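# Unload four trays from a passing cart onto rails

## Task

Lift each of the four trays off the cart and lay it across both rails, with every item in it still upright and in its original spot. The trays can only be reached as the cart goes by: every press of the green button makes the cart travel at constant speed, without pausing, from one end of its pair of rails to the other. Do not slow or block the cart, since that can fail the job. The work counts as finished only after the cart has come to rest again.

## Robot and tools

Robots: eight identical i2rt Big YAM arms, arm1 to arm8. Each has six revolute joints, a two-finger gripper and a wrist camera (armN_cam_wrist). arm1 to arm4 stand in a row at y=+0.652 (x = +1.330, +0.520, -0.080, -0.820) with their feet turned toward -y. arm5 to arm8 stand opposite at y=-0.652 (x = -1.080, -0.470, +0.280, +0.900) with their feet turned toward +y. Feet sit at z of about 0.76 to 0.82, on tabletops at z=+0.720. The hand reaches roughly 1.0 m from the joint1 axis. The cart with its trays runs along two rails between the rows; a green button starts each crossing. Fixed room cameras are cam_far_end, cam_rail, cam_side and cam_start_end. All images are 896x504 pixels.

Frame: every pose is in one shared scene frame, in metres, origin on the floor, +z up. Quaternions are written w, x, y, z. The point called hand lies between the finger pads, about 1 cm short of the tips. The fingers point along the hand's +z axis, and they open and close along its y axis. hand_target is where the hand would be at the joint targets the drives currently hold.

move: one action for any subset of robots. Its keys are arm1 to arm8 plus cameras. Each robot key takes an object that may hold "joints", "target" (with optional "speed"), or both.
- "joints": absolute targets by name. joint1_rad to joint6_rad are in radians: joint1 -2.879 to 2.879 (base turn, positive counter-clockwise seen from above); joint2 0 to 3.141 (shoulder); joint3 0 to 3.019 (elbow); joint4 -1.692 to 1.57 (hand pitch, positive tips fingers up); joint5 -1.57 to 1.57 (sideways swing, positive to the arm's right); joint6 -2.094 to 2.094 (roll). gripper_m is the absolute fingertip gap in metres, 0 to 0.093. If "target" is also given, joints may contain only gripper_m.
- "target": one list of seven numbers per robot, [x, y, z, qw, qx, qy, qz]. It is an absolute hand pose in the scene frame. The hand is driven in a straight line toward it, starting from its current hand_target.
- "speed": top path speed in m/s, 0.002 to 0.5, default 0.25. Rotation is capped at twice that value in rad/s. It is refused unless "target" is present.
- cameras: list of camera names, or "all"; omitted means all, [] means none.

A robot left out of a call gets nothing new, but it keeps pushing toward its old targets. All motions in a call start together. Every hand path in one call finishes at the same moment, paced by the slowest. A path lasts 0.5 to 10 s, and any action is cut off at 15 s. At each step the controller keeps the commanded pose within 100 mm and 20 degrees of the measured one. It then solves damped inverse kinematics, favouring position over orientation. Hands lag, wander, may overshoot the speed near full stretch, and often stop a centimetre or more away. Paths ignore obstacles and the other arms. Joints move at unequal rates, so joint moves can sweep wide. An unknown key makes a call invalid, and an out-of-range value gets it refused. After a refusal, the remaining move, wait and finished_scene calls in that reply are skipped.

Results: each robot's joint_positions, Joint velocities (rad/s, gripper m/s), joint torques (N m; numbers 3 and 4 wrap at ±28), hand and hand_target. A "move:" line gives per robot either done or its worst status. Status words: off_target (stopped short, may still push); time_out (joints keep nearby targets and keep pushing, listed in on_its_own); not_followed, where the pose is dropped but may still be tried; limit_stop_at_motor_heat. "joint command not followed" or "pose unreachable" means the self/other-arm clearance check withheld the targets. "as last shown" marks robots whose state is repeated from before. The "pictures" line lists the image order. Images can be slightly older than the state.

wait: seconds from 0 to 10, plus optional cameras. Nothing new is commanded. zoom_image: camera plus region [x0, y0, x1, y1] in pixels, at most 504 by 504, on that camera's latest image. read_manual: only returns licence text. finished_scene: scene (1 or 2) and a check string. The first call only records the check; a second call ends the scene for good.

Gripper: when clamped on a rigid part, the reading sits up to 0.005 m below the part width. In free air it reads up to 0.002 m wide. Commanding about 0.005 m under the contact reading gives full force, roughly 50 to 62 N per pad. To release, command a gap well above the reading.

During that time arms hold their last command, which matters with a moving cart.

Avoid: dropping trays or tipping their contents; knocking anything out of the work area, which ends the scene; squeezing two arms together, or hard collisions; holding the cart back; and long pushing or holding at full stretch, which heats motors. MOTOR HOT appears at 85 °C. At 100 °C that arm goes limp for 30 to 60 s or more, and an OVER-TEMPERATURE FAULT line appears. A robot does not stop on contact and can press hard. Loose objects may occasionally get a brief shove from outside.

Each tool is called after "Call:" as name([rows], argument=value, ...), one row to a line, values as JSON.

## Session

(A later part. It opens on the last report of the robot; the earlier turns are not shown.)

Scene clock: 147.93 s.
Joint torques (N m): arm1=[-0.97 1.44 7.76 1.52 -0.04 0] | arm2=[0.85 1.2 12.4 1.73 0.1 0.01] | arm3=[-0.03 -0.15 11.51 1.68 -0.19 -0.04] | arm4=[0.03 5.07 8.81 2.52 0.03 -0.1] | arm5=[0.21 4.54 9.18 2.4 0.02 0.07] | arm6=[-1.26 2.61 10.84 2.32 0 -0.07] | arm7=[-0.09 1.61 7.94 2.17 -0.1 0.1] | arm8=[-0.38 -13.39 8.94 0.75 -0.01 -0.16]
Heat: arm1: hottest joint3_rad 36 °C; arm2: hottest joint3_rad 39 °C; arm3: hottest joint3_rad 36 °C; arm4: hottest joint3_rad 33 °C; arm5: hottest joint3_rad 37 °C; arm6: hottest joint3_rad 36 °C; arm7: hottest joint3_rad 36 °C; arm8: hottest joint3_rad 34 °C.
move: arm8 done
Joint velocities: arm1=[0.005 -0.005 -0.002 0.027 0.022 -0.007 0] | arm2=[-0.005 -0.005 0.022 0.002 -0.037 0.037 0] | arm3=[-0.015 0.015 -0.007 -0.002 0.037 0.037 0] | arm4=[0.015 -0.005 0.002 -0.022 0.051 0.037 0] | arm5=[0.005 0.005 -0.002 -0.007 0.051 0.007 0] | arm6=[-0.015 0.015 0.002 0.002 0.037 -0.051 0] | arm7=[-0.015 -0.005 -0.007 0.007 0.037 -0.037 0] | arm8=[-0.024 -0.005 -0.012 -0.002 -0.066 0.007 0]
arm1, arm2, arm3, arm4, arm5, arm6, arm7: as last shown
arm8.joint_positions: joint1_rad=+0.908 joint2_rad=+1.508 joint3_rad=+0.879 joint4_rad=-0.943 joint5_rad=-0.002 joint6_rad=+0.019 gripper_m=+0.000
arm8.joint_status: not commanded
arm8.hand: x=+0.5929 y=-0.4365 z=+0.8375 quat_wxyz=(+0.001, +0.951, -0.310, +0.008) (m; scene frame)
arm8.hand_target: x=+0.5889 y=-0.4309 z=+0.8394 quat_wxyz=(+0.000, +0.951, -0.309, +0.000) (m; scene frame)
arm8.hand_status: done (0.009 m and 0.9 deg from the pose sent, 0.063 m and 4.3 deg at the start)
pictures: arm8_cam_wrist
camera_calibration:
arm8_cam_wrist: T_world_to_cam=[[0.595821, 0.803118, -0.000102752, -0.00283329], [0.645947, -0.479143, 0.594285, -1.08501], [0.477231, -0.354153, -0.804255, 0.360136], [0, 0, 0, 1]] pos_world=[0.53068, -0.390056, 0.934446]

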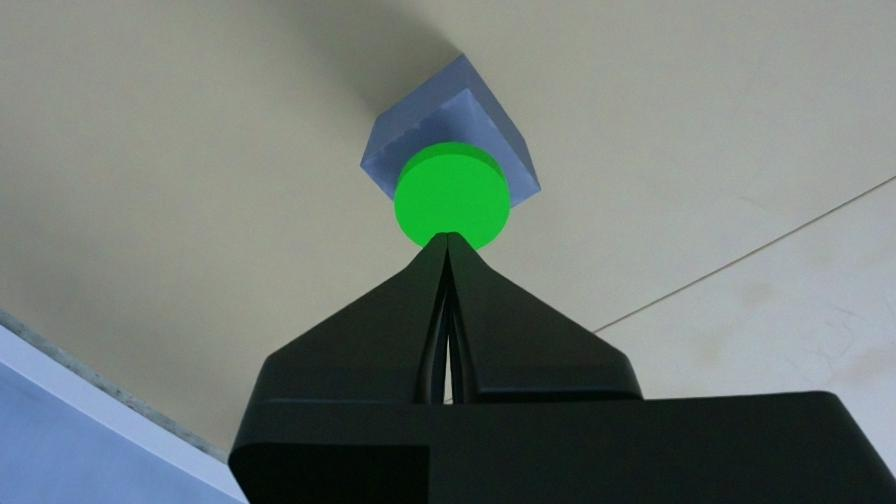

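Call:
move(arm8={"target": [0.595, -0.431, 0.783, 0, 0.951, -0.309, 0], "speed": 0.1}, cameras=["arm8_cam_wrist", "cam_start_end"])

Call:
move(arm8={"target": [0.66, -0.48, 0.98, 0, 0.951, -0.309, 0], "speed": 0.3}, cameras=["cam_start_end"])

Call:
wait(seconds=2, cameras=["cam_start_end"])

Call:
wait(seconds=4, cameras=["cam_start_end"])

Call:
wait(seconds=4, cameras=["cam_rail"])

Call:
wait(seconds=3, cameras=["cam_rail", "cam_side"])

Call:
wait(seconds=3, cameras=["cam_rail", "arm4_cam_wrist"])

Call:
wait(seconds=3, cameras=["cam_rail", "arm5_cam_wrist"])

Scene clock: 156.43 s.
Joint torques (N m): arm1=[-1.61 1.9 7.71 1.42 -0.07 -0.04] | arm2=[0.56 0.62 12.44 1.89 0.07 0.01] | arm3=[-0.03 -0.15 11.51 1.69 -0.19 -0.04] | arm4=[-0.09 5.3 8.77 2.44 0.04 -0.05] | arm5=[-0.38 4.31 9.2 2.39 0.01 0.01] | arm6=[-1.32 2.55 10.82 2.3 0.01 -0.07] | arm7=[-0.15 1.61 7.94 2.17 -0.11 0.1] | arm8=[-0.79 -12.22 6.53 1.22 0 -0.16]
Heat: arm1: hottest joint3_rad 36 °C; arm2: hottest joint3_rad 39 °C; arm3: hottest joint3_rad 36 °C; arm4: hottest joint3_rad 33 °C; arm5: hottest joint3_rad 38 °C; arm6: hottest joint3_rad 36 °C; arm7: hottest joint3_rad 37 °C; arm8: hottest joint3_rad 34 °C.
move: arm8 off_target
Joint velocities: arm1=[-0.024 0.005 0.007 -0.007 0.051 0.066 0] | arm2=[-0.024 0.005 -0.002 -0.002 -0.081 -0.066 0] | arm3=[0.005 0.015 -0.007 0.012 0.022 -0.022 0] | arm4=[-0.005 0.005 0.007 -0.017 0.007 0.007 0] | arm5=[-0.005 -0.005 -0.012 0.007 0.081 0.007 0] | arm6=[-0.005 -0.005 -0.027 -0.027 0.007 0.007 0] | arm7=[0.005 0.015 -0.002 0.002 -0.081 0.037 0] | arm8=[0.005 -0.005 0.007 0.012 -0.022 -0.007 0]
arm1, arm2, arm3, arm4, arm5, arm6, arm7: as last shown
arm8.joint_positions: joint1_rad=+0.908 joint2_rad=+1.585 joint3_rad=+0.826 joint4_rad=-0.783 joint5_rad=-0.003 joint6_rad=+0.010 gripper_m=+0.000
arm8.joint_status: not commanded
arm8.hand: x=+0.5897 y=-0.4342 z=+0.7944 quat_wxyz=(-0.003, +0.952, -0.306, -0.006) (m; scene frame)
arm8.hand_target: x=+0.5962 y=-0.4323 z=+0.7838 quat_wxyz=(+0.000, +0.951, -0.309, +0.000) (m; scene frame)
arm8.hand_status: off_target (0.013 m and 0.9 deg from the pose sent, 0.055 m and 0.9 deg at the start)
pictures: arm8_cam_wrist, cam_start_end
camera_calibration:
arm8_cam_wrist: T_world_to_cam=[[0.588921, 0.808189, -0.00151402, 0.00457319], [0.664305, -0.483005, 0.570443, -1.04981], [0.460294, -0.336951, -0.821336, 0.358919], [0, 0, 0, 1]] pos_world=[0.529492, -0.389821, 0.893656]

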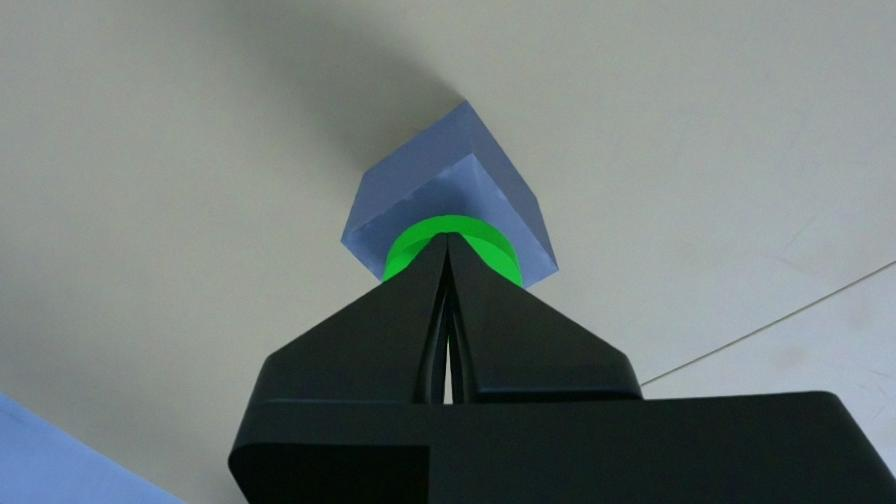

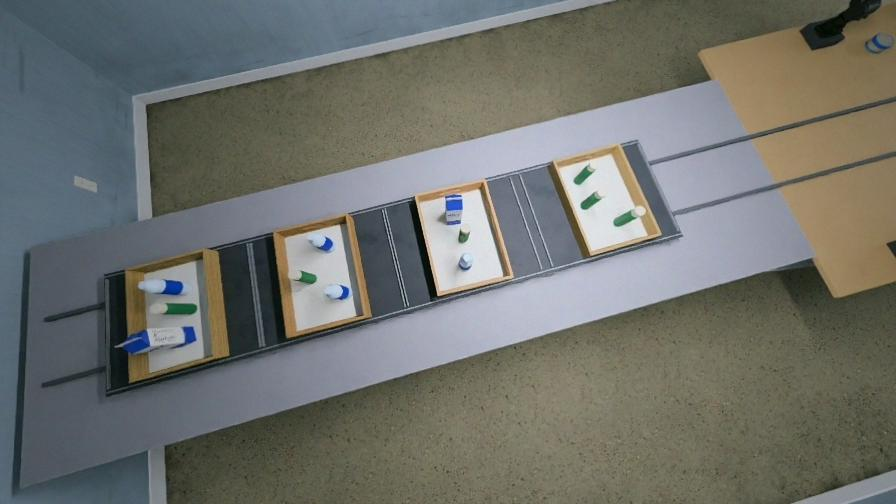

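Scene clock: 157.80 s.
Joint torques (N m): arm1=[-1.14 1.85 7.76 1.52 -0.06 -0.03] | arm2=[0.44 1.2 12.34 1.88 0.07 -0.01] | arm3=[-0.09 -0.15 11.51 1.69 -0.19 -0.04] | arm4=[-0.26 5.13 8.73 2.51 0.03 -0.06] | arm5=[-0.09 4.72 9.25 2.44 0.04 0] | arm6=[-1.26 2.55 10.84 2.32 0.01 -0.07] | arm7=[-0.21 1.55 7.94 2.15 -0.1 0.09] | arm8=[-0.97 -6.83 13.59 -0.02 0.02 -0.16]
Heat: arm1: hottest joint3_rad 36 °C; arm2: hottest joint3_rad 39 °C; arm3: hottest joint3_rad 36 °C; arm4: hottest joint3_rad 33 °C; arm5: hottest joint3_rad 38 °C; arm6: hottest joint3_rad 36 °C; arm7: hottest joint3_rad 37 °C; arm8: hottest joint3_rad 34 °C.
move: arm8 off_target
Joint velocities: arm1=[-0.024 -0.005 -0.007 -0.002 0.066 -0.022 0] | arm2=[-0.005 -0.005 -0.017 -0.007 -0.037 -0.037 0] | arm3=[-0.005 -0.015 0.007 -0.017 0.007 -0.037 0] | arm4=[-0.005 0.005 0.012 -0.002 -0.051 0.007 0] | arm5=[0.005 -0.015 0.007 0.002 0.022 -0.051 0] | arm6=[-0.005 -0.005 0.002 -0.017 0.037 0.007 0] | arm7=[-0.005 -0.015 -0.017 0.007 -0.095 0.037 0] | arm8=[0.005 0.005 -0.007 -0.017 -0.066 0.037 0]
arm1, arm2, arm3, arm4, arm5, arm6, arm7: as last shown
arm8.joint_positions: joint1_rad=+0.908 joint2_rad=+1.112 joint3_rad=+0.889 joint4_rad=-1.360 joint5_rad=-0.003 joint6_rad=+0.010 gripper_m=+0.000
arm8.joint_status: not commanded
arm8.hand: x=+0.6647 y=-0.4879 z=+0.9663 quat_wxyz=(+0.003, +0.952, -0.306, +0.013) (m; scene frame)
arm8.hand_target: x=+0.6566 y=-0.4771 z=+0.9802 quat_wxyz=(+0.000, +0.951, -0.309, +0.000) (m; scene frame)
arm8.hand_status: off_target (0.016 m and 1.6 deg from the pose sent, 0.204 m and 0.9 deg at the start)
pictures: cam_start_end

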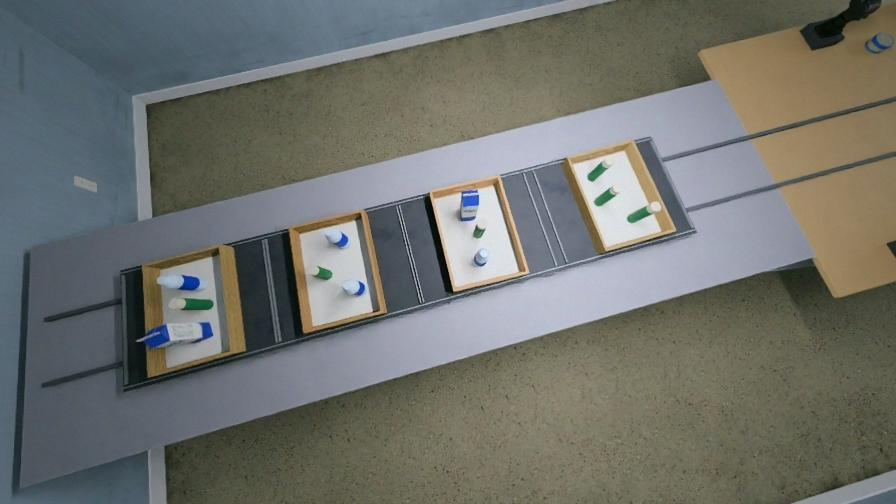

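Scene clock: 159.80 s.
Joint torques (N m): arm1=[-1.44 1.9 7.75 1.65 -0.09 -0.06] | arm2=[0.5 0.73 12.29 1.85 0.1 -0.02] | arm3=[-0.03 -0.21 11.52 1.69 -0.19 -0.04] | arm4=[-0.26 4.95 8.76 2.51 0.03 -0.08] | arm5=[-0.03 4.37 9.17 2.22 0.06 0.05] | arm6=[-1.26 2.61 10.84 2.3 0 -0.07] | arm7=[-0.09 1.61 7.92 2.17 -0.11 0.1] | arm8=[-1.03 -6.77 13.59 0.13 0.04 -0.16]
Heat: arm1: hottest joint3_rad 36 °C; arm2: hottest joint3_rad 39 °C; arm3: hottest joint3_rad 36 °C; arm4: hottest joint3_rad 33 °C; arm5: hottest joint3_rad 38 °C; arm6: hottest joint3_rad 37 °C; arm7: hottest joint3_rad 37 °C; arm8: hottest joint3_rad 34 °C.
Joint velocities: arm1=[-0.024 0.005 0.002 0.002 0.022 -0.007 0] | arm2=[-0.005 -0.015 0.012 -0.007 -0.051 -0.037 0] | arm3=[-0.015 0.005 -0.007 -0.012 -0.022 -0.037 0] | arm4=[0.005 0.005 -0.002 -0.002 -0.037 -0.007 0] | arm5=[0.005 -0.005 -0.007 -0.007 0.007 -0.007 0] | arm6=[-0.005 0.005 -0.017 0.017 -0.125 -0.066 0] | arm7=[-0.015 -0.015 0.007 0.012 0.022 0.007 0] | arm8=[0.005 -0.005 -0.012 -0.007 0.007 -0.007 -0.001]
arm1.joint_positions: joint1_rad=+0.016 joint2_rad=+0.621 joint3_rad=+1.454 joint4_rad=-1.148 joint5_rad=-0.211 joint6_rad=-0.006 gripper_m=+0.094
arm1.joint_status: not commanded
arm1.hand: x=+1.3660 y=+0.4214 z=+1.4058 quat_wxyz=(-0.479, -0.518, -0.613, +0.356) (m; scene frame)
arm1.hand_target: x=+1.3659 y=+0.4257 z=+1.4190 quat_wxyz=(-0.486, -0.510, -0.608, +0.365) (m; scene frame)
arm1.hand_status: not commanded
arm2.joint_positions: joint1_rad=-0.370 joint2_rad=+0.645 joint3_rad=+1.333 joint4_rad=-1.292 joint5_rad=+0.143 joint6_rad=+0.214 gripper_m=+0.094
arm2.joint_status: not commanded
arm2.hand: x=+0.4127 y=+0.4178 z=+1.3384 quat_wxyz=(-0.263, -0.785, -0.406, +0.387) (m; scene frame)
arm2.hand_target: x=+0.4133 y=+0.4199 z=+1.3542 quat_wxyz=(-0.273, -0.779, -0.401, +0.398) (m; scene frame)
arm2.hand_status: not commanded
arm3.joint_positions: joint1_rad=-0.404 joint2_rad=+0.641 joint3_rad=+1.413 joint4_rad=-1.434 joint5_rad=-0.237 joint6_rad=-0.473 gripper_m=+0.094
arm3.joint_status: not commanded
arm3.hand: x=-0.1491 y=+0.4362 z=+1.3045 quat_wxyz=(-0.247, -0.588, -0.672, +0.376) (m; scene frame)
arm3.hand_target: x=-0.1483 y=+0.4384 z=+1.3137 quat_wxyz=(-0.249, -0.584, -0.670, +0.385) (m; scene frame)
arm3.hand_status: not commanded
arm4.joint_positions: joint1_rad=+0.112 joint2_rad=+0.457 joint3_rad=+1.390 joint4_rad=-1.301 joint5_rad=-0.108 joint6_rad=+0.451 gripper_m=+0.094
arm4.joint_status: not commanded
arm4.hand: x=-0.7871 y=+0.4897 z=+1.3438 quat_wxyz=(-0.518, -0.656, -0.496, +0.236) (m; scene frame)
arm4.hand_target: x=-0.7875 y=+0.4939 z=+1.3513 quat_wxyz=(-0.525, -0.651, -0.493, +0.240) (m; scene frame)
arm4.hand_status: not commanded
arm5.joint_positions: joint1_rad=+0.140 joint2_rad=+0.534 joint3_rad=+1.438 joint4_rad=-1.140 joint5_rad=+0.217 joint6_rad=-0.043 gripper_m=+0.094
arm5.joint_status: not commanded
arm5.hand: x=-1.0799 y=-0.4468 z=+1.4339 quat_wxyz=(-0.468, +0.569, -0.539, -0.408) (m; scene frame)
arm5.hand_target: x=-1.0790 y=-0.4519 z=+1.4429 quat_wxyz=(-0.473, +0.563, -0.535, -0.415) (m; scene frame)
arm5.hand_status: not commanded
arm6.joint_positions: joint1_rad=+0.178 joint2_rad=+0.533 joint3_rad=+1.332 joint4_rad=-1.285 joint5_rad=+0.158 joint6_rad=+0.392 gripper_m=+0.094
arm6.joint_status: not commanded
arm6.hand: x=-0.4787 y=-0.4405 z=+1.3020 quat_wxyz=(-0.295, +0.511, -0.684, -0.429) (m; scene frame)
arm6.hand_target: x=-0.4778 y=-0.4436 z=+1.3162 quat_wxyz=(-0.300, +0.505, -0.678, -0.442) (m; scene frame)
arm6.hand_status: not commanded
arm7.joint_positions: joint1_rad=+0.246 joint2_rad=+0.609 joint3_rad=+1.341 joint4_rad=-1.489 joint5_rad=-0.058 joint6_rad=-0.409 gripper_m=+0.094
arm7.joint_status: not commanded
arm7.hand: x=+0.2156 y=-0.4487 z=+1.2447 quat_wxyz=(-0.282, +0.832, -0.389, -0.278) (m; scene frame)
arm7.hand_target: x=+0.2159 y=-0.4499 z=+1.2562 quat_wxyz=(-0.291, +0.827, -0.386, -0.286) (m; scene frame)
arm7.hand_status: not commanded
arm8.joint_positions: joint1_rad=+0.908 joint2_rad=+1.112 joint3_rad=+0.889 joint4_rad=-1.360 joint5_rad=-0.003 joint6_rad=+0.010 gripper_m=+0.000
arm8.joint_status: not commanded
arm8.hand: x=+0.6647 y=-0.4879 z=+0.9663 quat_wxyz=(+0.003, +0.952, -0.306, +0.013) (m; scene frame)
arm8.hand_target: x=+0.6566 y=-0.4771 z=+0.9802 quat_wxyz=(+0.000, +0.951, -0.309, +0.000) (m; scene frame)
arm8.hand_status: off_target (0.017 m and 1.6 deg from the pose sent, 0.204 m and 0.9 deg at the start)
wait: 2.00 s; at rest by 0.27 s
pictures: cam_start_end

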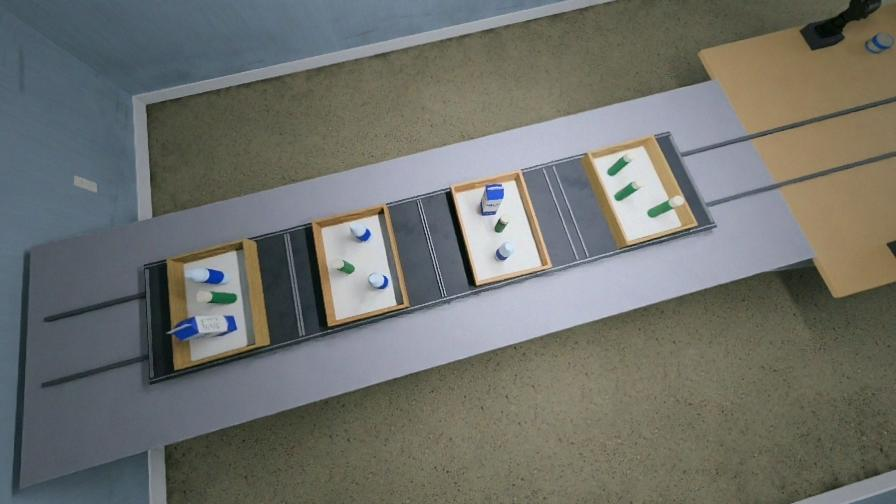

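Scene clock: 163.80 s.
Joint torques (N m): arm1=[-1.14 2.14 7.82 1.57 -0.09 -0.01] | arm2=[0.73 0.62 12.29 1.83 0.06 0] | arm3=[-0.03 -0.15 11.51 1.68 -0.19 -0.04] | arm4=[0.03 5.25 8.73 2.48 0.04 -0.07] | arm5=[-0.03 4.31 9.21 2.29 0.01 0.04] | arm6=[-1.26 2.55 10.84 2.29 0 -0.07] | arm7=[-0.15 1.55 7.94 2.15 -0.11 0.1] | arm8=[-1.08 -6.77 13.5 0.08 0.02 -0.15]
Heat: arm1: hottest joint3_rad 36 °C; arm2: hottest joint3_rad 39 °C; arm3: hottest joint3_rad 37 °C; arm4: hottest joint3_rad 33 °C; arm5: hottest joint3_rad 38 °C; arm6: hottest joint3_rad 37 °C; arm7: hottest joint3_rad 37 °C; arm8: hottest joint3_rad 35 °C.
Joint velocities: arm1=[-0.005 0.005 -0.002 -0.007 0.022 -0.11 0] | arm2=[-0.005 -0.024 0.012 0.002 0.022 -0.037 0] | arm3=[-0.015 -0.005 0.007 0.002 0.007 -0.095 0] | arm4=[-0.005 -0.015 -0.007 0.002 -0.051 -0.037 0] | arm5=[-0.005 -0.005 0.007 -0.027 -0.037 0.081 0] | arm6=[-0.005 -0.015 0.002 -0.022 -0.022 -0.007 0] | arm7=[-0.005 0.005 -0.022 -0.017 0.007 0.022 0] | arm8=[-0.015 0.005 -0.002 -0.007 -0.007 -0.037 0.001]
arm1.joint_positions: joint1_rad=+0.016 joint2_rad=+0.621 joint3_rad=+1.454 joint4_rad=-1.148 joint5_rad=-0.211 joint6_rad=-0.006 gripper_m=+0.094
arm1.joint_status: not commanded
arm1.hand: x=+1.3660 y=+0.4214 z=+1.4058 quat_wxyz=(-0.479, -0.518, -0.613, +0.356) (m; scene frame)
arm1.hand_target: x=+1.3659 y=+0.4257 z=+1.4190 quat_wxyz=(-0.486, -0.510, -0.608, +0.365) (m; scene frame)
arm1.hand_status: not commanded
arm2.joint_positions: joint1_rad=-0.370 joint2_rad=+0.645 joint3_rad=+1.333 joint4_rad=-1.292 joint5_rad=+0.143 joint6_rad=+0.214 gripper_m=+0.094
arm2.joint_status: not commanded
arm2.hand: x=+0.4127 y=+0.4178 z=+1.3384 quat_wxyz=(-0.263, -0.785, -0.406, +0.387) (m; scene frame)
arm2.hand_target: x=+0.4133 y=+0.4199 z=+1.3542 quat_wxyz=(-0.273, -0.779, -0.401, +0.398) (m; scene frame)
arm2.hand_status: not commanded
arm3.joint_positions: joint1_rad=-0.404 joint2_rad=+0.641 joint3_rad=+1.413 joint4_rad=-1.434 joint5_rad=-0.237 joint6_rad=-0.473 gripper_m=+0.094
arm3.joint_status: not commanded
arm3.hand: x=-0.1491 y=+0.4362 z=+1.3045 quat_wxyz=(-0.247, -0.588, -0.672, +0.376) (m; scene frame)
arm3.hand_target: x=-0.1483 y=+0.4384 z=+1.3137 quat_wxyz=(-0.249, -0.584, -0.670, +0.385) (m; scene frame)
arm3.hand_status: not commanded
arm4.joint_positions: joint1_rad=+0.112 joint2_rad=+0.457 joint3_rad=+1.390 joint4_rad=-1.301 joint5_rad=-0.108 joint6_rad=+0.451 gripper_m=+0.094
arm4.joint_status: not commanded
arm4.hand: x=-0.7871 y=+0.4897 z=+1.3438 quat_wxyz=(-0.518, -0.656, -0.496, +0.236) (m; scene frame)
arm4.hand_target: x=-0.7875 y=+0.4939 z=+1.3513 quat_wxyz=(-0.525, -0.651, -0.493, +0.240) (m; scene frame)
arm4.hand_status: not commanded
arm5.joint_positions: joint1_rad=+0.140 joint2_rad=+0.534 joint3_rad=+1.438 joint4_rad=-1.140 joint5_rad=+0.217 joint6_rad=-0.043 gripper_m=+0.094
arm5.joint_status: not commanded
arm5.hand: x=-1.0799 y=-0.4468 z=+1.4339 quat_wxyz=(-0.468, +0.569, -0.539, -0.408) (m; scene frame)
arm5.hand_target: x=-1.0790 y=-0.4519 z=+1.4429 quat_wxyz=(-0.473, +0.563, -0.535, -0.415) (m; scene frame)
arm5.hand_status: not commanded
arm6.joint_positions: joint1_rad=+0.178 joint2_rad=+0.533 joint3_rad=+1.332 joint4_rad=-1.285 joint5_rad=+0.158 joint6_rad=+0.392 gripper_m=+0.094
arm6.joint_status: not commanded
arm6.hand: x=-0.4787 y=-0.4405 z=+1.3020 quat_wxyz=(-0.295, +0.511, -0.684, -0.429) (m; scene frame)
arm6.hand_target: x=-0.4778 y=-0.4436 z=+1.3162 quat_wxyz=(-0.300, +0.505, -0.678, -0.442) (m; scene frame)
arm6.hand_status: not commanded
arm7.joint_positions: joint1_rad=+0.246 joint2_rad=+0.609 joint3_rad=+1.341 joint4_rad=-1.489 joint5_rad=-0.058 joint6_rad=-0.409 gripper_m=+0.094
arm7.joint_status: not commanded
arm7.hand: x=+0.2156 y=-0.4487 z=+1.2447 quat_wxyz=(-0.282, +0.832, -0.389, -0.278) (m; scene frame)
arm7.hand_target: x=+0.2159 y=-0.4499 z=+1.2562 quat_wxyz=(-0.291, +0.827, -0.386, -0.286) (m; scene frame)
arm7.hand_status: not commanded
arm8.joint_positions: joint1_rad=+0.908 joint2_rad=+1.112 joint3_rad=+0.889 joint4_rad=-1.360 joint5_rad=-0.003 joint6_rad=+0.010 gripper_m=+0.000
arm8.joint_status: not commanded
arm8.hand: x=+0.6647 y=-0.4879 z=+0.9663 quat_wxyz=(+0.003, +0.952, -0.306, +0.013) (m; scene frame)
arm8.hand_target: x=+0.6566 y=-0.4771 z=+0.9802 quat_wxyz=(+0.000, +0.951, -0.309, +0.000) (m; scene frame)
arm8.hand_status: off_target (0.017 m and 1.6 deg from the pose sent, 0.204 m and 0.9 deg at the start)
wait: 4.00 s; at rest by 0.27 s
pictures: cam_start_end

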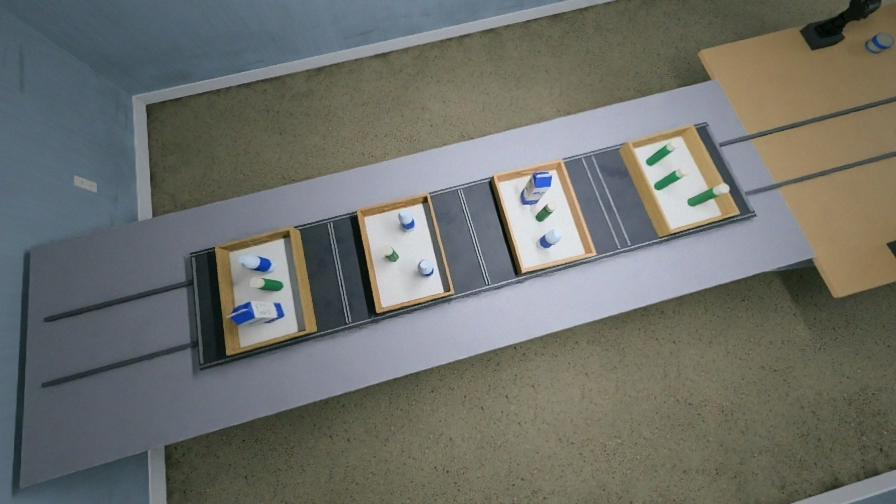

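Scene clock: 167.80 s.
Joint torques (N m): arm1=[-1.14 1.55 7.88 1.72 -0.1 -0.03] | arm2=[0.97 0.91 12.23 1.76 0.08 0] | arm3=[-0.09 -0.15 11.51 1.69 -0.19 -0.04] | arm4=[-0.26 5.25 8.73 2.47 0.06 -0.07] | arm5=[-0.15 4.25 9.36 2.25 -0.05 0.05] | arm6=[-1.26 2.61 10.82 2.29 0.01 -0.07] | arm7=[-0.15 1.67 7.92 2.17 -0.1 0.1] | arm8=[-0.91 -6.59 13.57 0.12 0.01 -0.15]
Heat: arm1: hottest joint3_rad 36 °C; arm2: hottest joint3_rad 39 °C; arm3: hottest joint3_rad 37 °C; arm4: hottest joint3_rad 33 °C; arm5: hottest joint3_rad 38 °C; arm6: hottest joint3_rad 37 °C; arm7: hottest joint3_rad 37 °C; arm8: hottest joint3_rad 35 °C.
Joint velocities: arm1=[-0.005 -0.005 -0.007 0.017 -0.037 -0.037 0] | arm2=[-0.005 -0.005 -0.007 0.027 -0.037 -0.007 0] | arm3=[-0.005 -0.005 0.002 0.002 -0.051 -0.007 0] | arm4=[0.005 -0.005 -0.012 -0.017 -0.037 0.007 0] | arm5=[0.005 -0.015 0.007 -0.012 0.037 -0.037 0] | arm6=[-0.005 0.024 0.007 0.002 0.007 -0.051 0] | arm7=[-0.015 -0.005 -0.017 0.017 -0.051 -0.007 0] | arm8=[-0.005 -0.005 0.002 -0.022 0.081 0.022 0]
arm1.joint_positions: joint1_rad=+0.016 joint2_rad=+0.621 joint3_rad=+1.454 joint4_rad=-1.148 joint5_rad=-0.211 joint6_rad=-0.006 gripper_m=+0.094
arm1.joint_status: not commanded
arm1.hand: x=+1.3660 y=+0.4214 z=+1.4058 quat_wxyz=(-0.479, -0.518, -0.613, +0.356) (m; scene frame)
arm1.hand_target: x=+1.3659 y=+0.4257 z=+1.4190 quat_wxyz=(-0.486, -0.510, -0.608, +0.365) (m; scene frame)
arm1.hand_status: not commanded
arm2.joint_positions: joint1_rad=-0.370 joint2_rad=+0.645 joint3_rad=+1.333 joint4_rad=-1.292 joint5_rad=+0.143 joint6_rad=+0.214 gripper_m=+0.094
arm2.joint_status: not commanded
arm2.hand: x=+0.4127 y=+0.4178 z=+1.3384 quat_wxyz=(-0.263, -0.785, -0.406, +0.387) (m; scene frame)
arm2.hand_target: x=+0.4133 y=+0.4199 z=+1.3542 quat_wxyz=(-0.273, -0.779, -0.401, +0.398) (m; scene frame)
arm2.hand_status: not commanded
arm3.joint_positions: joint1_rad=-0.404 joint2_rad=+0.641 joint3_rad=+1.413 joint4_rad=-1.434 joint5_rad=-0.237 joint6_rad=-0.473 gripper_m=+0.094
arm3.joint_status: not commanded
arm3.hand: x=-0.1491 y=+0.4362 z=+1.3045 quat_wxyz=(-0.247, -0.588, -0.672, +0.376) (m; scene frame)
arm3.hand_target: x=-0.1483 y=+0.4384 z=+1.3137 quat_wxyz=(-0.249, -0.584, -0.670, +0.385) (m; scene frame)
arm3.hand_status: not commanded
arm4.joint_positions: joint1_rad=+0.112 joint2_rad=+0.457 joint3_rad=+1.390 joint4_rad=-1.301 joint5_rad=-0.108 joint6_rad=+0.451 gripper_m=+0.094
arm4.joint_status: not commanded
arm4.hand: x=-0.7871 y=+0.4897 z=+1.3438 quat_wxyz=(-0.518, -0.656, -0.496, +0.236) (m; scene frame)
arm4.hand_target: x=-0.7875 y=+0.4939 z=+1.3513 quat_wxyz=(-0.525, -0.651, -0.493, +0.240) (m; scene frame)
arm4.hand_status: not commanded
arm5.joint_positions: joint1_rad=+0.140 joint2_rad=+0.534 joint3_rad=+1.438 joint4_rad=-1.140 joint5_rad=+0.217 joint6_rad=-0.043 gripper_m=+0.094
arm5.joint_status: not commanded
arm5.hand: x=-1.0799 y=-0.4468 z=+1.4339 quat_wxyz=(-0.468, +0.569, -0.539, -0.408) (m; scene frame)
arm5.hand_target: x=-1.0790 y=-0.4519 z=+1.4429 quat_wxyz=(-0.473, +0.563, -0.535, -0.415) (m; scene frame)
arm5.hand_status: not commanded
arm6.joint_positions: joint1_rad=+0.178 joint2_rad=+0.533 joint3_rad=+1.332 joint4_rad=-1.285 joint5_rad=+0.158 joint6_rad=+0.392 gripper_m=+0.094
arm6.joint_status: not commanded
arm6.hand: x=-0.4787 y=-0.4405 z=+1.3020 quat_wxyz=(-0.295, +0.511, -0.684, -0.429) (m; scene frame)
arm6.hand_target: x=-0.4778 y=-0.4436 z=+1.3162 quat_wxyz=(-0.300, +0.505, -0.678, -0.442) (m; scene frame)
arm6.hand_status: not commanded
arm7.joint_positions: joint1_rad=+0.246 joint2_rad=+0.609 joint3_rad=+1.341 joint4_rad=-1.489 joint5_rad=-0.058 joint6_rad=-0.409 gripper_m=+0.094
arm7.joint_status: not commanded
arm7.hand: x=+0.2156 y=-0.4487 z=+1.2447 quat_wxyz=(-0.282, +0.832, -0.389, -0.278) (m; scene frame)
arm7.hand_target: x=+0.2159 y=-0.4499 z=+1.2562 quat_wxyz=(-0.291, +0.827, -0.386, -0.286) (m; scene frame)
arm7.hand_status: not commanded
arm8.joint_positions: joint1_rad=+0.908 joint2_rad=+1.112 joint3_rad=+0.889 joint4_rad=-1.360 joint5_rad=-0.003 joint6_rad=+0.010 gripper_m=+0.000
arm8.joint_status: not commanded
arm8.hand: x=+0.6647 y=-0.4879 z=+0.9663 quat_wxyz=(+0.003, +0.952, -0.306, +0.013) (m; scene frame)
arm8.hand_target: x=+0.6566 y=-0.4771 z=+0.9802 quat_wxyz=(+0.000, +0.951, -0.309, +0.000) (m; scene frame)
arm8.hand_status: off_target (0.017 m and 1.6 deg from the pose sent, 0.204 m and 0.9 deg at the start)
wait: 4.00 s; at rest by 0.27 s
pictures: cam_rail

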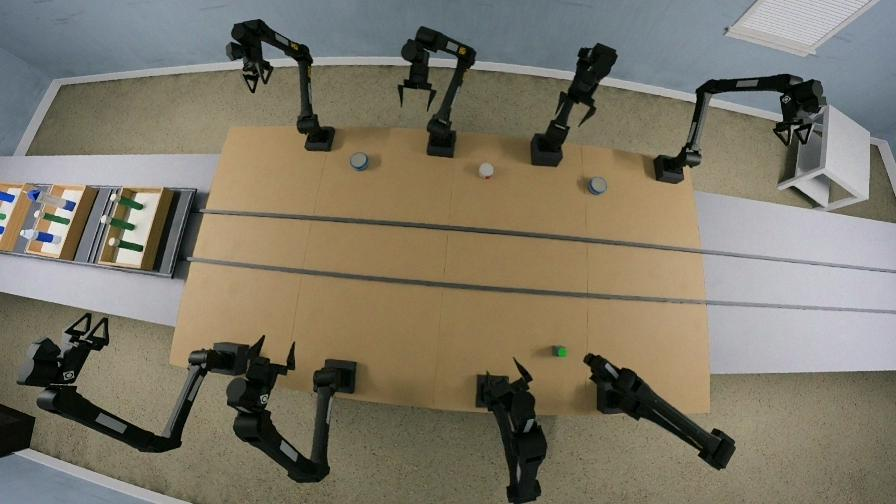

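Scene clock: 170.80 s.
Joint torques (N m): arm1=[-1.26 2.32 7.58 1.57 -0.1 -0.05] | arm2=[0.5 1.03 12.33 1.85 0.09 -0.03] | arm3=[-0.03 -0.15 11.51 1.69 -0.19 -0.04] | arm4=[-0.03 4.95 8.69 2.45 0.02 -0.07] | arm5=[0.15 4.84 9.24 2.33 -0.01 0.04] | arm6=[-1.26 2.55 10.84 2.3 0.01 -0.07] | arm7=[-0.15 1.61 7.94 2.17 -0.11 0.1] | arm8=[-0.91 -6.59 13.56 0.14 0.02 -0.14]
Heat: arm1: hottest joint3_rad 36 °C; arm2: hottest joint3_rad 39 °C; arm3: hottest joint3_rad 37 °C; arm4: hottest joint3_rad 33 °C; arm5: hottest joint3_rad 38 °C; arm6: hottest joint3_rad 37 °C; arm7: hottest joint3_rad 37 °C; arm8: hottest joint3_rad 35 °C.
Joint velocities: arm1=[0.005 0.015 -0.007 0.007 0.007 0.037 0] | arm2=[-0.005 0.005 -0.007 -0.012 -0.095 0.007 0] | arm3=[-0.005 -0.005 -0.007 0.002 0.007 0.007 0] | arm4=[-0.005 -0.005 -0.012 0.002 0.007 -0.007 0] | arm5=[-0.015 -0.005 -0.002 0.002 0.007 -0.007 0] | arm6=[0.015 -0.005 0.012 -0.007 0.022 0.037 0] | arm7=[0.005 0.005 0.002 -0.007 -0.022 0.007 0] | arm8=[-0.005 0.005 0.012 0.012 -0.007 0.081 0.001]
arm1.joint_positions: joint1_rad=+0.016 joint2_rad=+0.621 joint3_rad=+1.454 joint4_rad=-1.148 joint5_rad=-0.211 joint6_rad=-0.006 gripper_m=+0.094
arm1.joint_status: not commanded
arm1.hand: x=+1.3660 y=+0.4214 z=+1.4058 quat_wxyz=(-0.479, -0.518, -0.613, +0.356) (m; scene frame)
arm1.hand_target: x=+1.3659 y=+0.4257 z=+1.4190 quat_wxyz=(-0.486, -0.510, -0.608, +0.365) (m; scene frame)
arm1.hand_status: not commanded
arm2.joint_positions: joint1_rad=-0.370 joint2_rad=+0.645 joint3_rad=+1.333 joint4_rad=-1.292 joint5_rad=+0.143 joint6_rad=+0.214 gripper_m=+0.094
arm2.joint_status: not commanded
arm2.hand: x=+0.4127 y=+0.4178 z=+1.3384 quat_wxyz=(-0.263, -0.785, -0.406, +0.387) (m; scene frame)
arm2.hand_target: x=+0.4133 y=+0.4199 z=+1.3542 quat_wxyz=(-0.273, -0.779, -0.401, +0.398) (m; scene frame)
arm2.hand_status: not commanded
arm3.joint_positions: joint1_rad=-0.404 joint2_rad=+0.641 joint3_rad=+1.413 joint4_rad=-1.434 joint5_rad=-0.237 joint6_rad=-0.473 gripper_m=+0.094
arm3.joint_status: not commanded
arm3.hand: x=-0.1491 y=+0.4362 z=+1.3045 quat_wxyz=(-0.247, -0.588, -0.672, +0.376) (m; scene frame)
arm3.hand_target: x=-0.1483 y=+0.4384 z=+1.3137 quat_wxyz=(-0.249, -0.584, -0.670, +0.385) (m; scene frame)
arm3.hand_status: not commanded
arm4.joint_positions: joint1_rad=+0.112 joint2_rad=+0.457 joint3_rad=+1.390 joint4_rad=-1.301 joint5_rad=-0.108 joint6_rad=+0.451 gripper_m=+0.094
arm4.joint_status: not commanded
arm4.hand: x=-0.7871 y=+0.4897 z=+1.3438 quat_wxyz=(-0.518, -0.656, -0.496, +0.236) (m; scene frame)
arm4.hand_target: x=-0.7875 y=+0.4939 z=+1.3513 quat_wxyz=(-0.525, -0.651, -0.493, +0.240) (m; scene frame)
arm4.hand_status: not commanded
arm5.joint_positions: joint1_rad=+0.140 joint2_rad=+0.534 joint3_rad=+1.438 joint4_rad=-1.140 joint5_rad=+0.217 joint6_rad=-0.043 gripper_m=+0.094
arm5.joint_status: not commanded
arm5.hand: x=-1.0799 y=-0.4468 z=+1.4339 quat_wxyz=(-0.468, +0.569, -0.539, -0.408) (m; scene frame)
arm5.hand_target: x=-1.0790 y=-0.4519 z=+1.4429 quat_wxyz=(-0.473, +0.563, -0.535, -0.415) (m; scene frame)
arm5.hand_status: not commanded
arm6.joint_positions: joint1_rad=+0.178 joint2_rad=+0.533 joint3_rad=+1.332 joint4_rad=-1.285 joint5_rad=+0.158 joint6_rad=+0.392 gripper_m=+0.094
arm6.joint_status: not commanded
arm6.hand: x=-0.4787 y=-0.4405 z=+1.3020 quat_wxyz=(-0.295, +0.511, -0.684, -0.429) (m; scene frame)
arm6.hand_target: x=-0.4778 y=-0.4436 z=+1.3162 quat_wxyz=(-0.300, +0.505, -0.678, -0.442) (m; scene frame)
arm6.hand_status: not commanded
arm7.joint_positions: joint1_rad=+0.246 joint2_rad=+0.609 joint3_rad=+1.341 joint4_rad=-1.489 joint5_rad=-0.058 joint6_rad=-0.409 gripper_m=+0.094
arm7.joint_status: not commanded
arm7.hand: x=+0.2156 y=-0.4487 z=+1.2447 quat_wxyz=(-0.282, +0.832, -0.389, -0.278) (m; scene frame)
arm7.hand_target: x=+0.2159 y=-0.4499 z=+1.2562 quat_wxyz=(-0.291, +0.827, -0.386, -0.286) (m; scene frame)
arm7.hand_status: not commanded
arm8.joint_positions: joint1_rad=+0.908 joint2_rad=+1.112 joint3_rad=+0.889 joint4_rad=-1.360 joint5_rad=-0.003 joint6_rad=+0.010 gripper_m=+0.000
arm8.joint_status: not commanded
arm8.hand: x=+0.6647 y=-0.4879 z=+0.9663 quat_wxyz=(+0.003, +0.952, -0.306, +0.013) (m; scene frame)
arm8.hand_target: x=+0.6566 y=-0.4771 z=+0.9802 quat_wxyz=(+0.000, +0.951, -0.309, +0.000) (m; scene frame)
arm8.hand_status: off_target (0.017 m and 1.6 deg from the pose sent, 0.204 m and 0.9 deg at the start)
wait: 3.00 s; at rest by 0.27 s
pictures: cam_rail, cam_side

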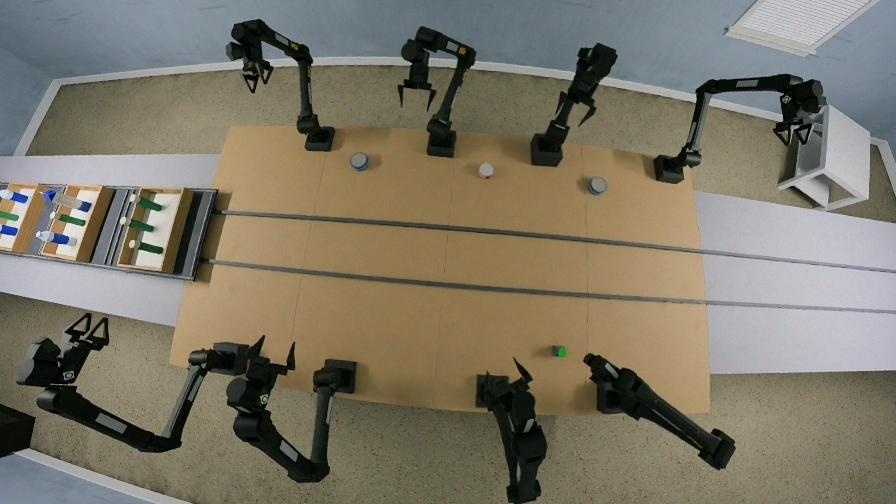

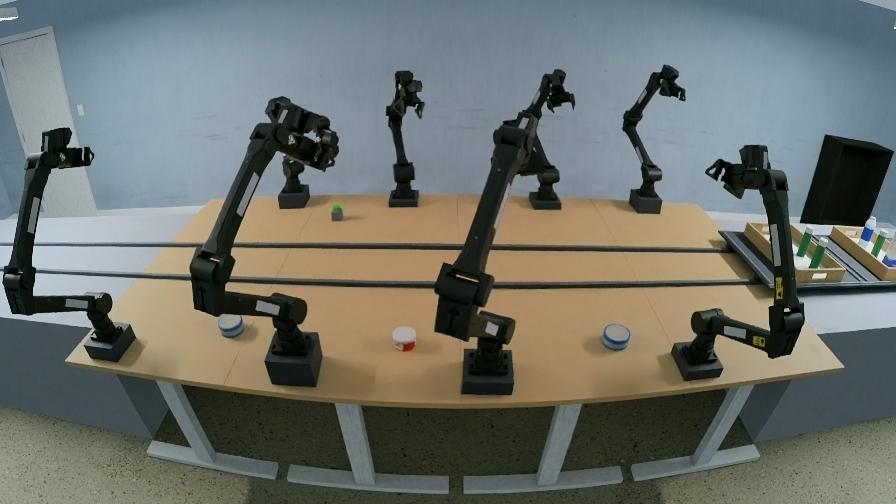

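Scene clock: 173.80 s.
Joint torques (N m): arm1=[-0.67 2.02 7.66 1.54 -0.09 -0.01] | arm2=[1.08 0.67 12.4 1.77 0.1 0] | arm3=[-0.03 -0.15 11.51 1.69 -0.19 -0.04] | arm4=[-0.15 5.01 8.73 2.45 0.03 -0.07] | arm5=[-0.09 4.42 9.25 2.39 0 0.03] | arm6=[-1.2 2.61 10.81 2.33 0 -0.07] | arm7=[-0.09 1.55 7.92 2.17 -0.11 0.1] | arm8=[-0.91 -6.83 13.55 0.1 0.03 -0.14]
Heat: arm1: hottest joint3_rad 36 °C; arm2: hottest joint3_rad 39 °C; arm3: hottest joint3_rad 37 °C; arm4: hottest joint3_rad 33 °C; arm5: hottest joint3_rad 38 °C; arm6: hottest joint3_rad 37 °C; arm7: hottest joint3_rad 37 °C; arm8: hottest joint3_rad 35 °C.
Joint velocities: arm1=[-0.015 -0.015 -0.002 -0.017 0.007 -0.066 0] | arm2=[-0.005 0.005 0.007 0.002 -0.022 -0.066 0] | arm3=[0.015 0.005 -0.007 0.017 -0.022 -0.037 0] | arm4=[-0.005 -0.005 0.017 0.002 0.007 -0.022 0] | arm5=[0.005 -0.005 -0.002 -0.002 0.022 0.007 0] | arm6=[-0.005 0.015 -0.007 -0.002 0.007 0.022 0] | arm7=[-0.015 -0.005 0.007 -0.002 -0.066 0.022 0] | arm8=[-0.015 -0.015 -0.002 -0.007 -0.037 0.11 0]
arm1.joint_positions: joint1_rad=+0.016 joint2_rad=+0.621 joint3_rad=+1.454 joint4_rad=-1.148 joint5_rad=-0.211 joint6_rad=-0.006 gripper_m=+0.094
arm1.joint_status: not commanded
arm1.hand: x=+1.3660 y=+0.4214 z=+1.4058 quat_wxyz=(-0.479, -0.518, -0.613, +0.356) (m; scene frame)
arm1.hand_target: x=+1.3659 y=+0.4257 z=+1.4190 quat_wxyz=(-0.486, -0.510, -0.608, +0.365) (m; scene frame)
arm1.hand_status: not commanded
arm2.joint_positions: joint1_rad=-0.370 joint2_rad=+0.645 joint3_rad=+1.333 joint4_rad=-1.292 joint5_rad=+0.143 joint6_rad=+0.214 gripper_m=+0.094
arm2.joint_status: not commanded
arm2.hand: x=+0.4127 y=+0.4178 z=+1.3384 quat_wxyz=(-0.263, -0.785, -0.406, +0.387) (m; scene frame)
arm2.hand_target: x=+0.4133 y=+0.4199 z=+1.3542 quat_wxyz=(-0.273, -0.779, -0.401, +0.398) (m; scene frame)
arm2.hand_status: not commanded
arm3.joint_positions: joint1_rad=-0.404 joint2_rad=+0.641 joint3_rad=+1.413 joint4_rad=-1.434 joint5_rad=-0.237 joint6_rad=-0.473 gripper_m=+0.094
arm3.joint_status: not commanded
arm3.hand: x=-0.1491 y=+0.4362 z=+1.3045 quat_wxyz=(-0.247, -0.588, -0.672, +0.376) (m; scene frame)
arm3.hand_target: x=-0.1483 y=+0.4384 z=+1.3137 quat_wxyz=(-0.249, -0.584, -0.670, +0.385) (m; scene frame)
arm3.hand_status: not commanded
arm4.joint_positions: joint1_rad=+0.112 joint2_rad=+0.457 joint3_rad=+1.390 joint4_rad=-1.301 joint5_rad=-0.108 joint6_rad=+0.451 gripper_m=+0.094
arm4.joint_status: not commanded
arm4.hand: x=-0.7871 y=+0.4897 z=+1.3438 quat_wxyz=(-0.518, -0.656, -0.496, +0.236) (m; scene frame)
arm4.hand_target: x=-0.7875 y=+0.4939 z=+1.3513 quat_wxyz=(-0.525, -0.651, -0.493, +0.240) (m; scene frame)
arm4.hand_status: not commanded
arm5.joint_positions: joint1_rad=+0.140 joint2_rad=+0.534 joint3_rad=+1.438 joint4_rad=-1.140 joint5_rad=+0.217 joint6_rad=-0.043 gripper_m=+0.094
arm5.joint_status: not commanded
arm5.hand: x=-1.0799 y=-0.4468 z=+1.4339 quat_wxyz=(-0.468, +0.569, -0.539, -0.408) (m; scene frame)
arm5.hand_target: x=-1.0790 y=-0.4519 z=+1.4429 quat_wxyz=(-0.473, +0.563, -0.535, -0.415) (m; scene frame)
arm5.hand_status: not commanded
arm6.joint_positions: joint1_rad=+0.178 joint2_rad=+0.533 joint3_rad=+1.332 joint4_rad=-1.285 joint5_rad=+0.158 joint6_rad=+0.392 gripper_m=+0.094
arm6.joint_status: not commanded
arm6.hand: x=-0.4787 y=-0.4405 z=+1.3020 quat_wxyz=(-0.295, +0.511, -0.684, -0.429) (m; scene frame)
arm6.hand_target: x=-0.4778 y=-0.4436 z=+1.3162 quat_wxyz=(-0.300, +0.505, -0.678, -0.442) (m; scene frame)
arm6.hand_status: not commanded
arm7.joint_positions: joint1_rad=+0.246 joint2_rad=+0.609 joint3_rad=+1.341 joint4_rad=-1.489 joint5_rad=-0.058 joint6_rad=-0.409 gripper_m=+0.094
arm7.joint_status: not commanded
arm7.hand: x=+0.2156 y=-0.4487 z=+1.2447 quat_wxyz=(-0.282, +0.832, -0.389, -0.278) (m; scene frame)
arm7.hand_target: x=+0.2159 y=-0.4499 z=+1.2562 quat_wxyz=(-0.291, +0.827, -0.386, -0.286) (m; scene frame)
arm7.hand_status: not commanded
arm8.joint_positions: joint1_rad=+0.908 joint2_rad=+1.112 joint3_rad=+0.889 joint4_rad=-1.360 joint5_rad=-0.003 joint6_rad=+0.010 gripper_m=+0.000
arm8.joint_status: not commanded
arm8.hand: x=+0.6647 y=-0.4879 z=+0.9663 quat_wxyz=(+0.003, +0.952, -0.306, +0.013) (m; scene frame)
arm8.hand_target: x=+0.6566 y=-0.4771 z=+0.9802 quat_wxyz=(+0.000, +0.951, -0.309, +0.000) (m; scene frame)
arm8.hand_status: off_target (0.017 m and 1.6 deg from the pose sent, 0.204 m and 0.9 deg at the start)
wait: 3.00 s; at rest by 0.27 s
pictures: arm4_cam_wrist, cam_rail

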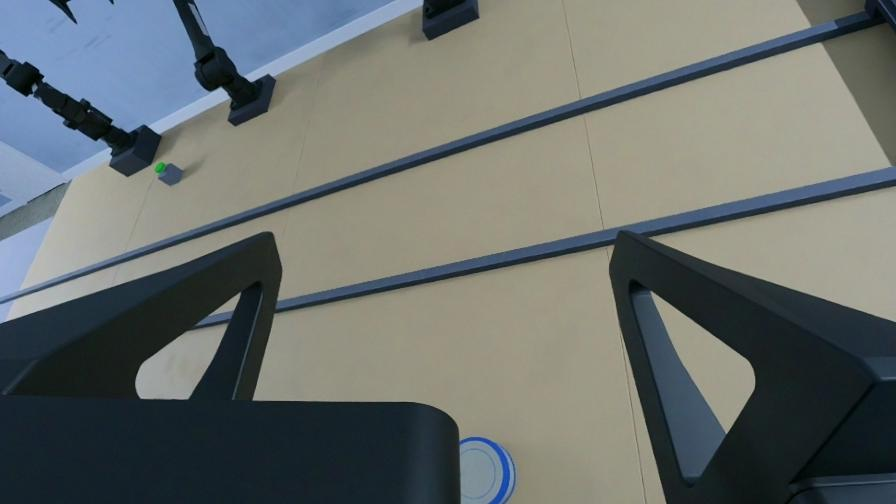

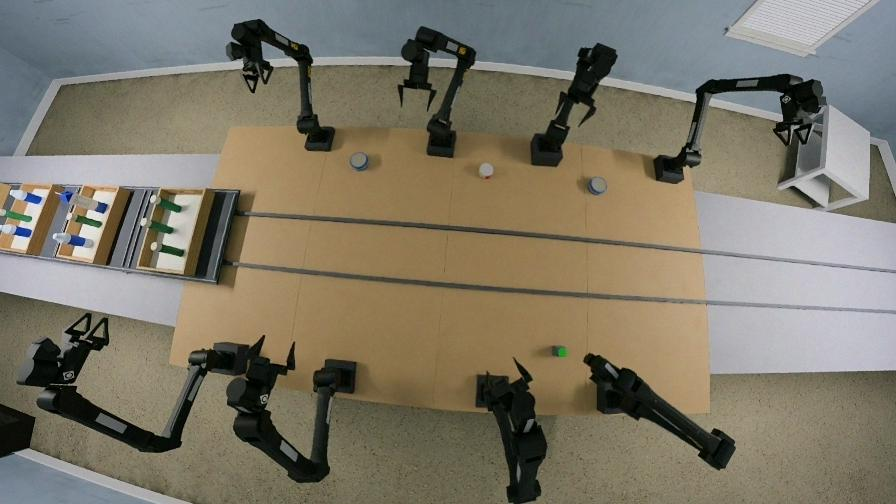

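Scene clock: 176.80 s.
Joint torques (N m): arm1=[-1.38 1.79 7.79 1.78 -0.1 -0.01] | arm2=[0.26 0.73 12.49 1.77 0.11 -0.02] | arm3=[-0.09 -0.15 11.51 1.69 -0.19 -0.04] | arm4=[-0.09 5.07 8.73 2.48 0.02 -0.06] | arm5=[-0.03 4.84 9.18 2.32 0 0.04] | arm6=[-1.2 2.55 10.84 2.3 0.01 -0.07] | arm7=[-0.09 1.61 7.94 2.17 -0.1 0.09] | arm8=[-0.85 -6.59 13.57 0.05 0.02 -0.15]
Heat: arm1: hottest joint3_rad 36 °C; arm2: hottest joint3_rad 39 °C; arm3: hottest joint3_rad 37 °C; arm4: hottest joint3_rad 34 °C; arm5: hottest joint3_rad 38 °C; arm6: hottest joint3_rad 37 °C; arm7: hottest joint3_rad 37 °C; arm8: hottest joint3_rad 36 °C.
Joint velocities: arm1=[-0.024 -0.015 -0.002 -0.012 -0.007 -0.022 0] | arm2=[0.005 -0.005 -0.007 -0.017 0.022 -0.037 0] | arm3=[0.005 -0.015 -0.017 -0.012 -0.051 -0.037 0] | arm4=[-0.015 -0.015 0.012 -0.002 -0.051 -0.095 0] | arm5=[-0.015 -0.005 0.002 0.022 -0.007 0.022 0] | arm6=[-0.015 -0.005 -0.007 -0.017 -0.007 0.007 0] | arm7=[-0.005 -0.015 -0.022 -0.002 -0.022 -0.007 0] | arm8=[-0.015 -0.015 -0.002 -0.002 0.022 0.007 -0.001]
arm1.joint_positions: joint1_rad=+0.016 joint2_rad=+0.621 joint3_rad=+1.454 joint4_rad=-1.148 joint5_rad=-0.211 joint6_rad=-0.006 gripper_m=+0.094
arm1.joint_status: not commanded
arm1.hand: x=+1.3660 y=+0.4214 z=+1.4058 quat_wxyz=(-0.479, -0.518, -0.613, +0.356) (m; scene frame)
arm1.hand_target: x=+1.3659 y=+0.4257 z=+1.4190 quat_wxyz=(-0.486, -0.510, -0.608, +0.365) (m; scene frame)
arm1.hand_status: not commanded
arm2.joint_positions: joint1_rad=-0.370 joint2_rad=+0.645 joint3_rad=+1.333 joint4_rad=-1.292 joint5_rad=+0.143 joint6_rad=+0.214 gripper_m=+0.094
arm2.joint_status: not commanded
arm2.hand: x=+0.4127 y=+0.4178 z=+1.3384 quat_wxyz=(-0.263, -0.785, -0.406, +0.387) (m; scene frame)
arm2.hand_target: x=+0.4133 y=+0.4199 z=+1.3542 quat_wxyz=(-0.273, -0.779, -0.401, +0.398) (m; scene frame)
arm2.hand_status: not commanded
arm3.joint_positions: joint1_rad=-0.404 joint2_rad=+0.641 joint3_rad=+1.413 joint4_rad=-1.434 joint5_rad=-0.237 joint6_rad=-0.473 gripper_m=+0.094
arm3.joint_status: not commanded
arm3.hand: x=-0.1491 y=+0.4362 z=+1.3045 quat_wxyz=(-0.247, -0.588, -0.672, +0.376) (m; scene frame)
arm3.hand_target: x=-0.1483 y=+0.4384 z=+1.3137 quat_wxyz=(-0.249, -0.584, -0.670, +0.385) (m; scene frame)
arm3.hand_status: not commanded
arm4.joint_positions: joint1_rad=+0.112 joint2_rad=+0.457 joint3_rad=+1.390 joint4_rad=-1.301 joint5_rad=-0.108 joint6_rad=+0.451 gripper_m=+0.094
arm4.joint_status: not commanded
arm4.hand: x=-0.7871 y=+0.4897 z=+1.3438 quat_wxyz=(-0.518, -0.656, -0.496, +0.236) (m; scene frame)
arm4.hand_target: x=-0.7875 y=+0.4939 z=+1.3513 quat_wxyz=(-0.525, -0.651, -0.493, +0.240) (m; scene frame)
arm4.hand_status: not commanded
arm5.joint_positions: joint1_rad=+0.140 joint2_rad=+0.534 joint3_rad=+1.438 joint4_rad=-1.140 joint5_rad=+0.217 joint6_rad=-0.043 gripper_m=+0.094
arm5.joint_status: not commanded
arm5.hand: x=-1.0799 y=-0.4468 z=+1.4339 quat_wxyz=(-0.468, +0.569, -0.539, -0.408) (m; scene frame)
arm5.hand_target: x=-1.0790 y=-0.4519 z=+1.4429 quat_wxyz=(-0.473, +0.563, -0.535, -0.415) (m; scene frame)
arm5.hand_status: not commanded
arm6.joint_positions: joint1_rad=+0.178 joint2_rad=+0.533 joint3_rad=+1.332 joint4_rad=-1.285 joint5_rad=+0.158 joint6_rad=+0.392 gripper_m=+0.094
arm6.joint_status: not commanded
arm6.hand: x=-0.4787 y=-0.4405 z=+1.3020 quat_wxyz=(-0.295, +0.511, -0.684, -0.429) (m; scene frame)
arm6.hand_target: x=-0.4778 y=-0.4436 z=+1.3162 quat_wxyz=(-0.300, +0.505, -0.678, -0.442) (m; scene frame)
arm6.hand_status: not commanded
arm7.joint_positions: joint1_rad=+0.246 joint2_rad=+0.609 joint3_rad=+1.341 joint4_rad=-1.489 joint5_rad=-0.058 joint6_rad=-0.409 gripper_m=+0.094
arm7.joint_status: not commanded
arm7.hand: x=+0.2156 y=-0.4487 z=+1.2447 quat_wxyz=(-0.282, +0.832, -0.389, -0.278) (m; scene frame)
arm7.hand_target: x=+0.2159 y=-0.4499 z=+1.2562 quat_wxyz=(-0.291, +0.827, -0.386, -0.286) (m; scene frame)
arm7.hand_status: not commanded
arm8.joint_positions: joint1_rad=+0.908 joint2_rad=+1.112 joint3_rad=+0.889 joint4_rad=-1.360 joint5_rad=-0.003 joint6_rad=+0.010 gripper_m=+0.000
arm8.joint_status: not commanded
arm8.hand: x=+0.6647 y=-0.4879 z=+0.9663 quat_wxyz=(+0.003, +0.952, -0.306, +0.013) (m; scene frame)
arm8.hand_target: x=+0.6566 y=-0.4771 z=+0.9802 quat_wxyz=(+0.000, +0.951, -0.309, +0.000) (m; scene frame)
arm8.hand_status: off_target (0.017 m and 1.6 deg from the pose sent, 0.204 m and 0.9 deg at the start)
wait: 3.00 s; at rest by 0.27 s
pictures: arm5_cam_wrist, cam_rail

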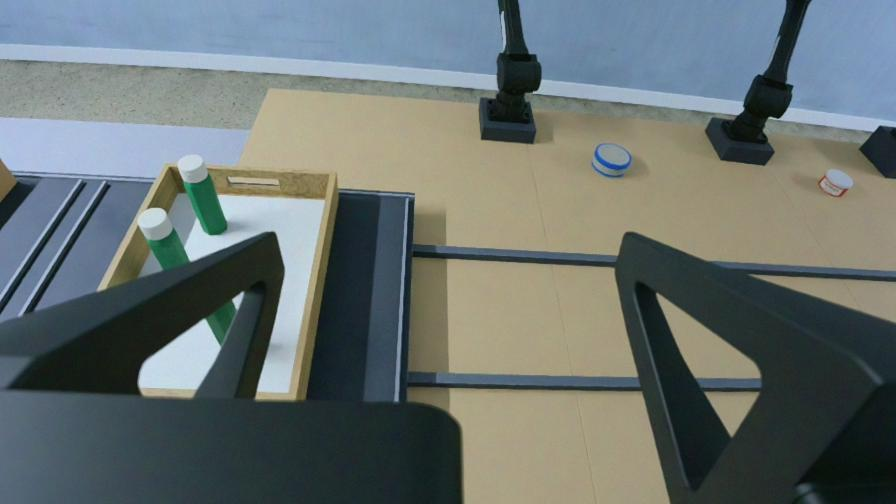

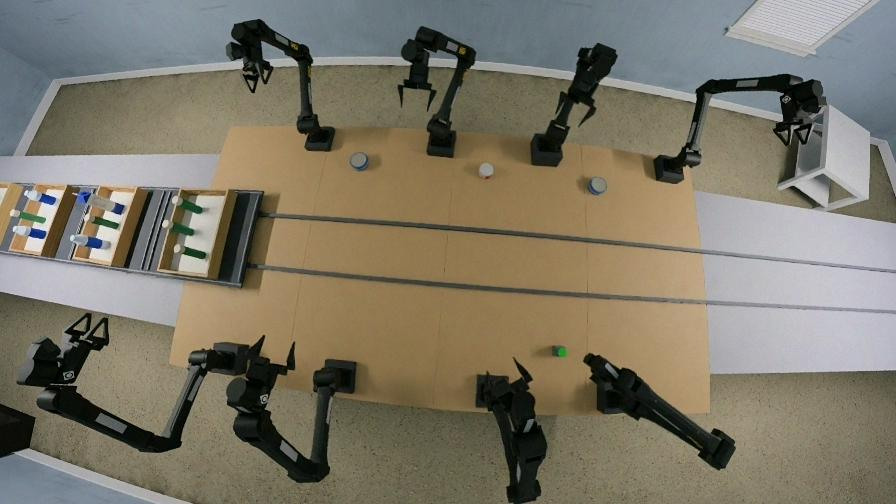

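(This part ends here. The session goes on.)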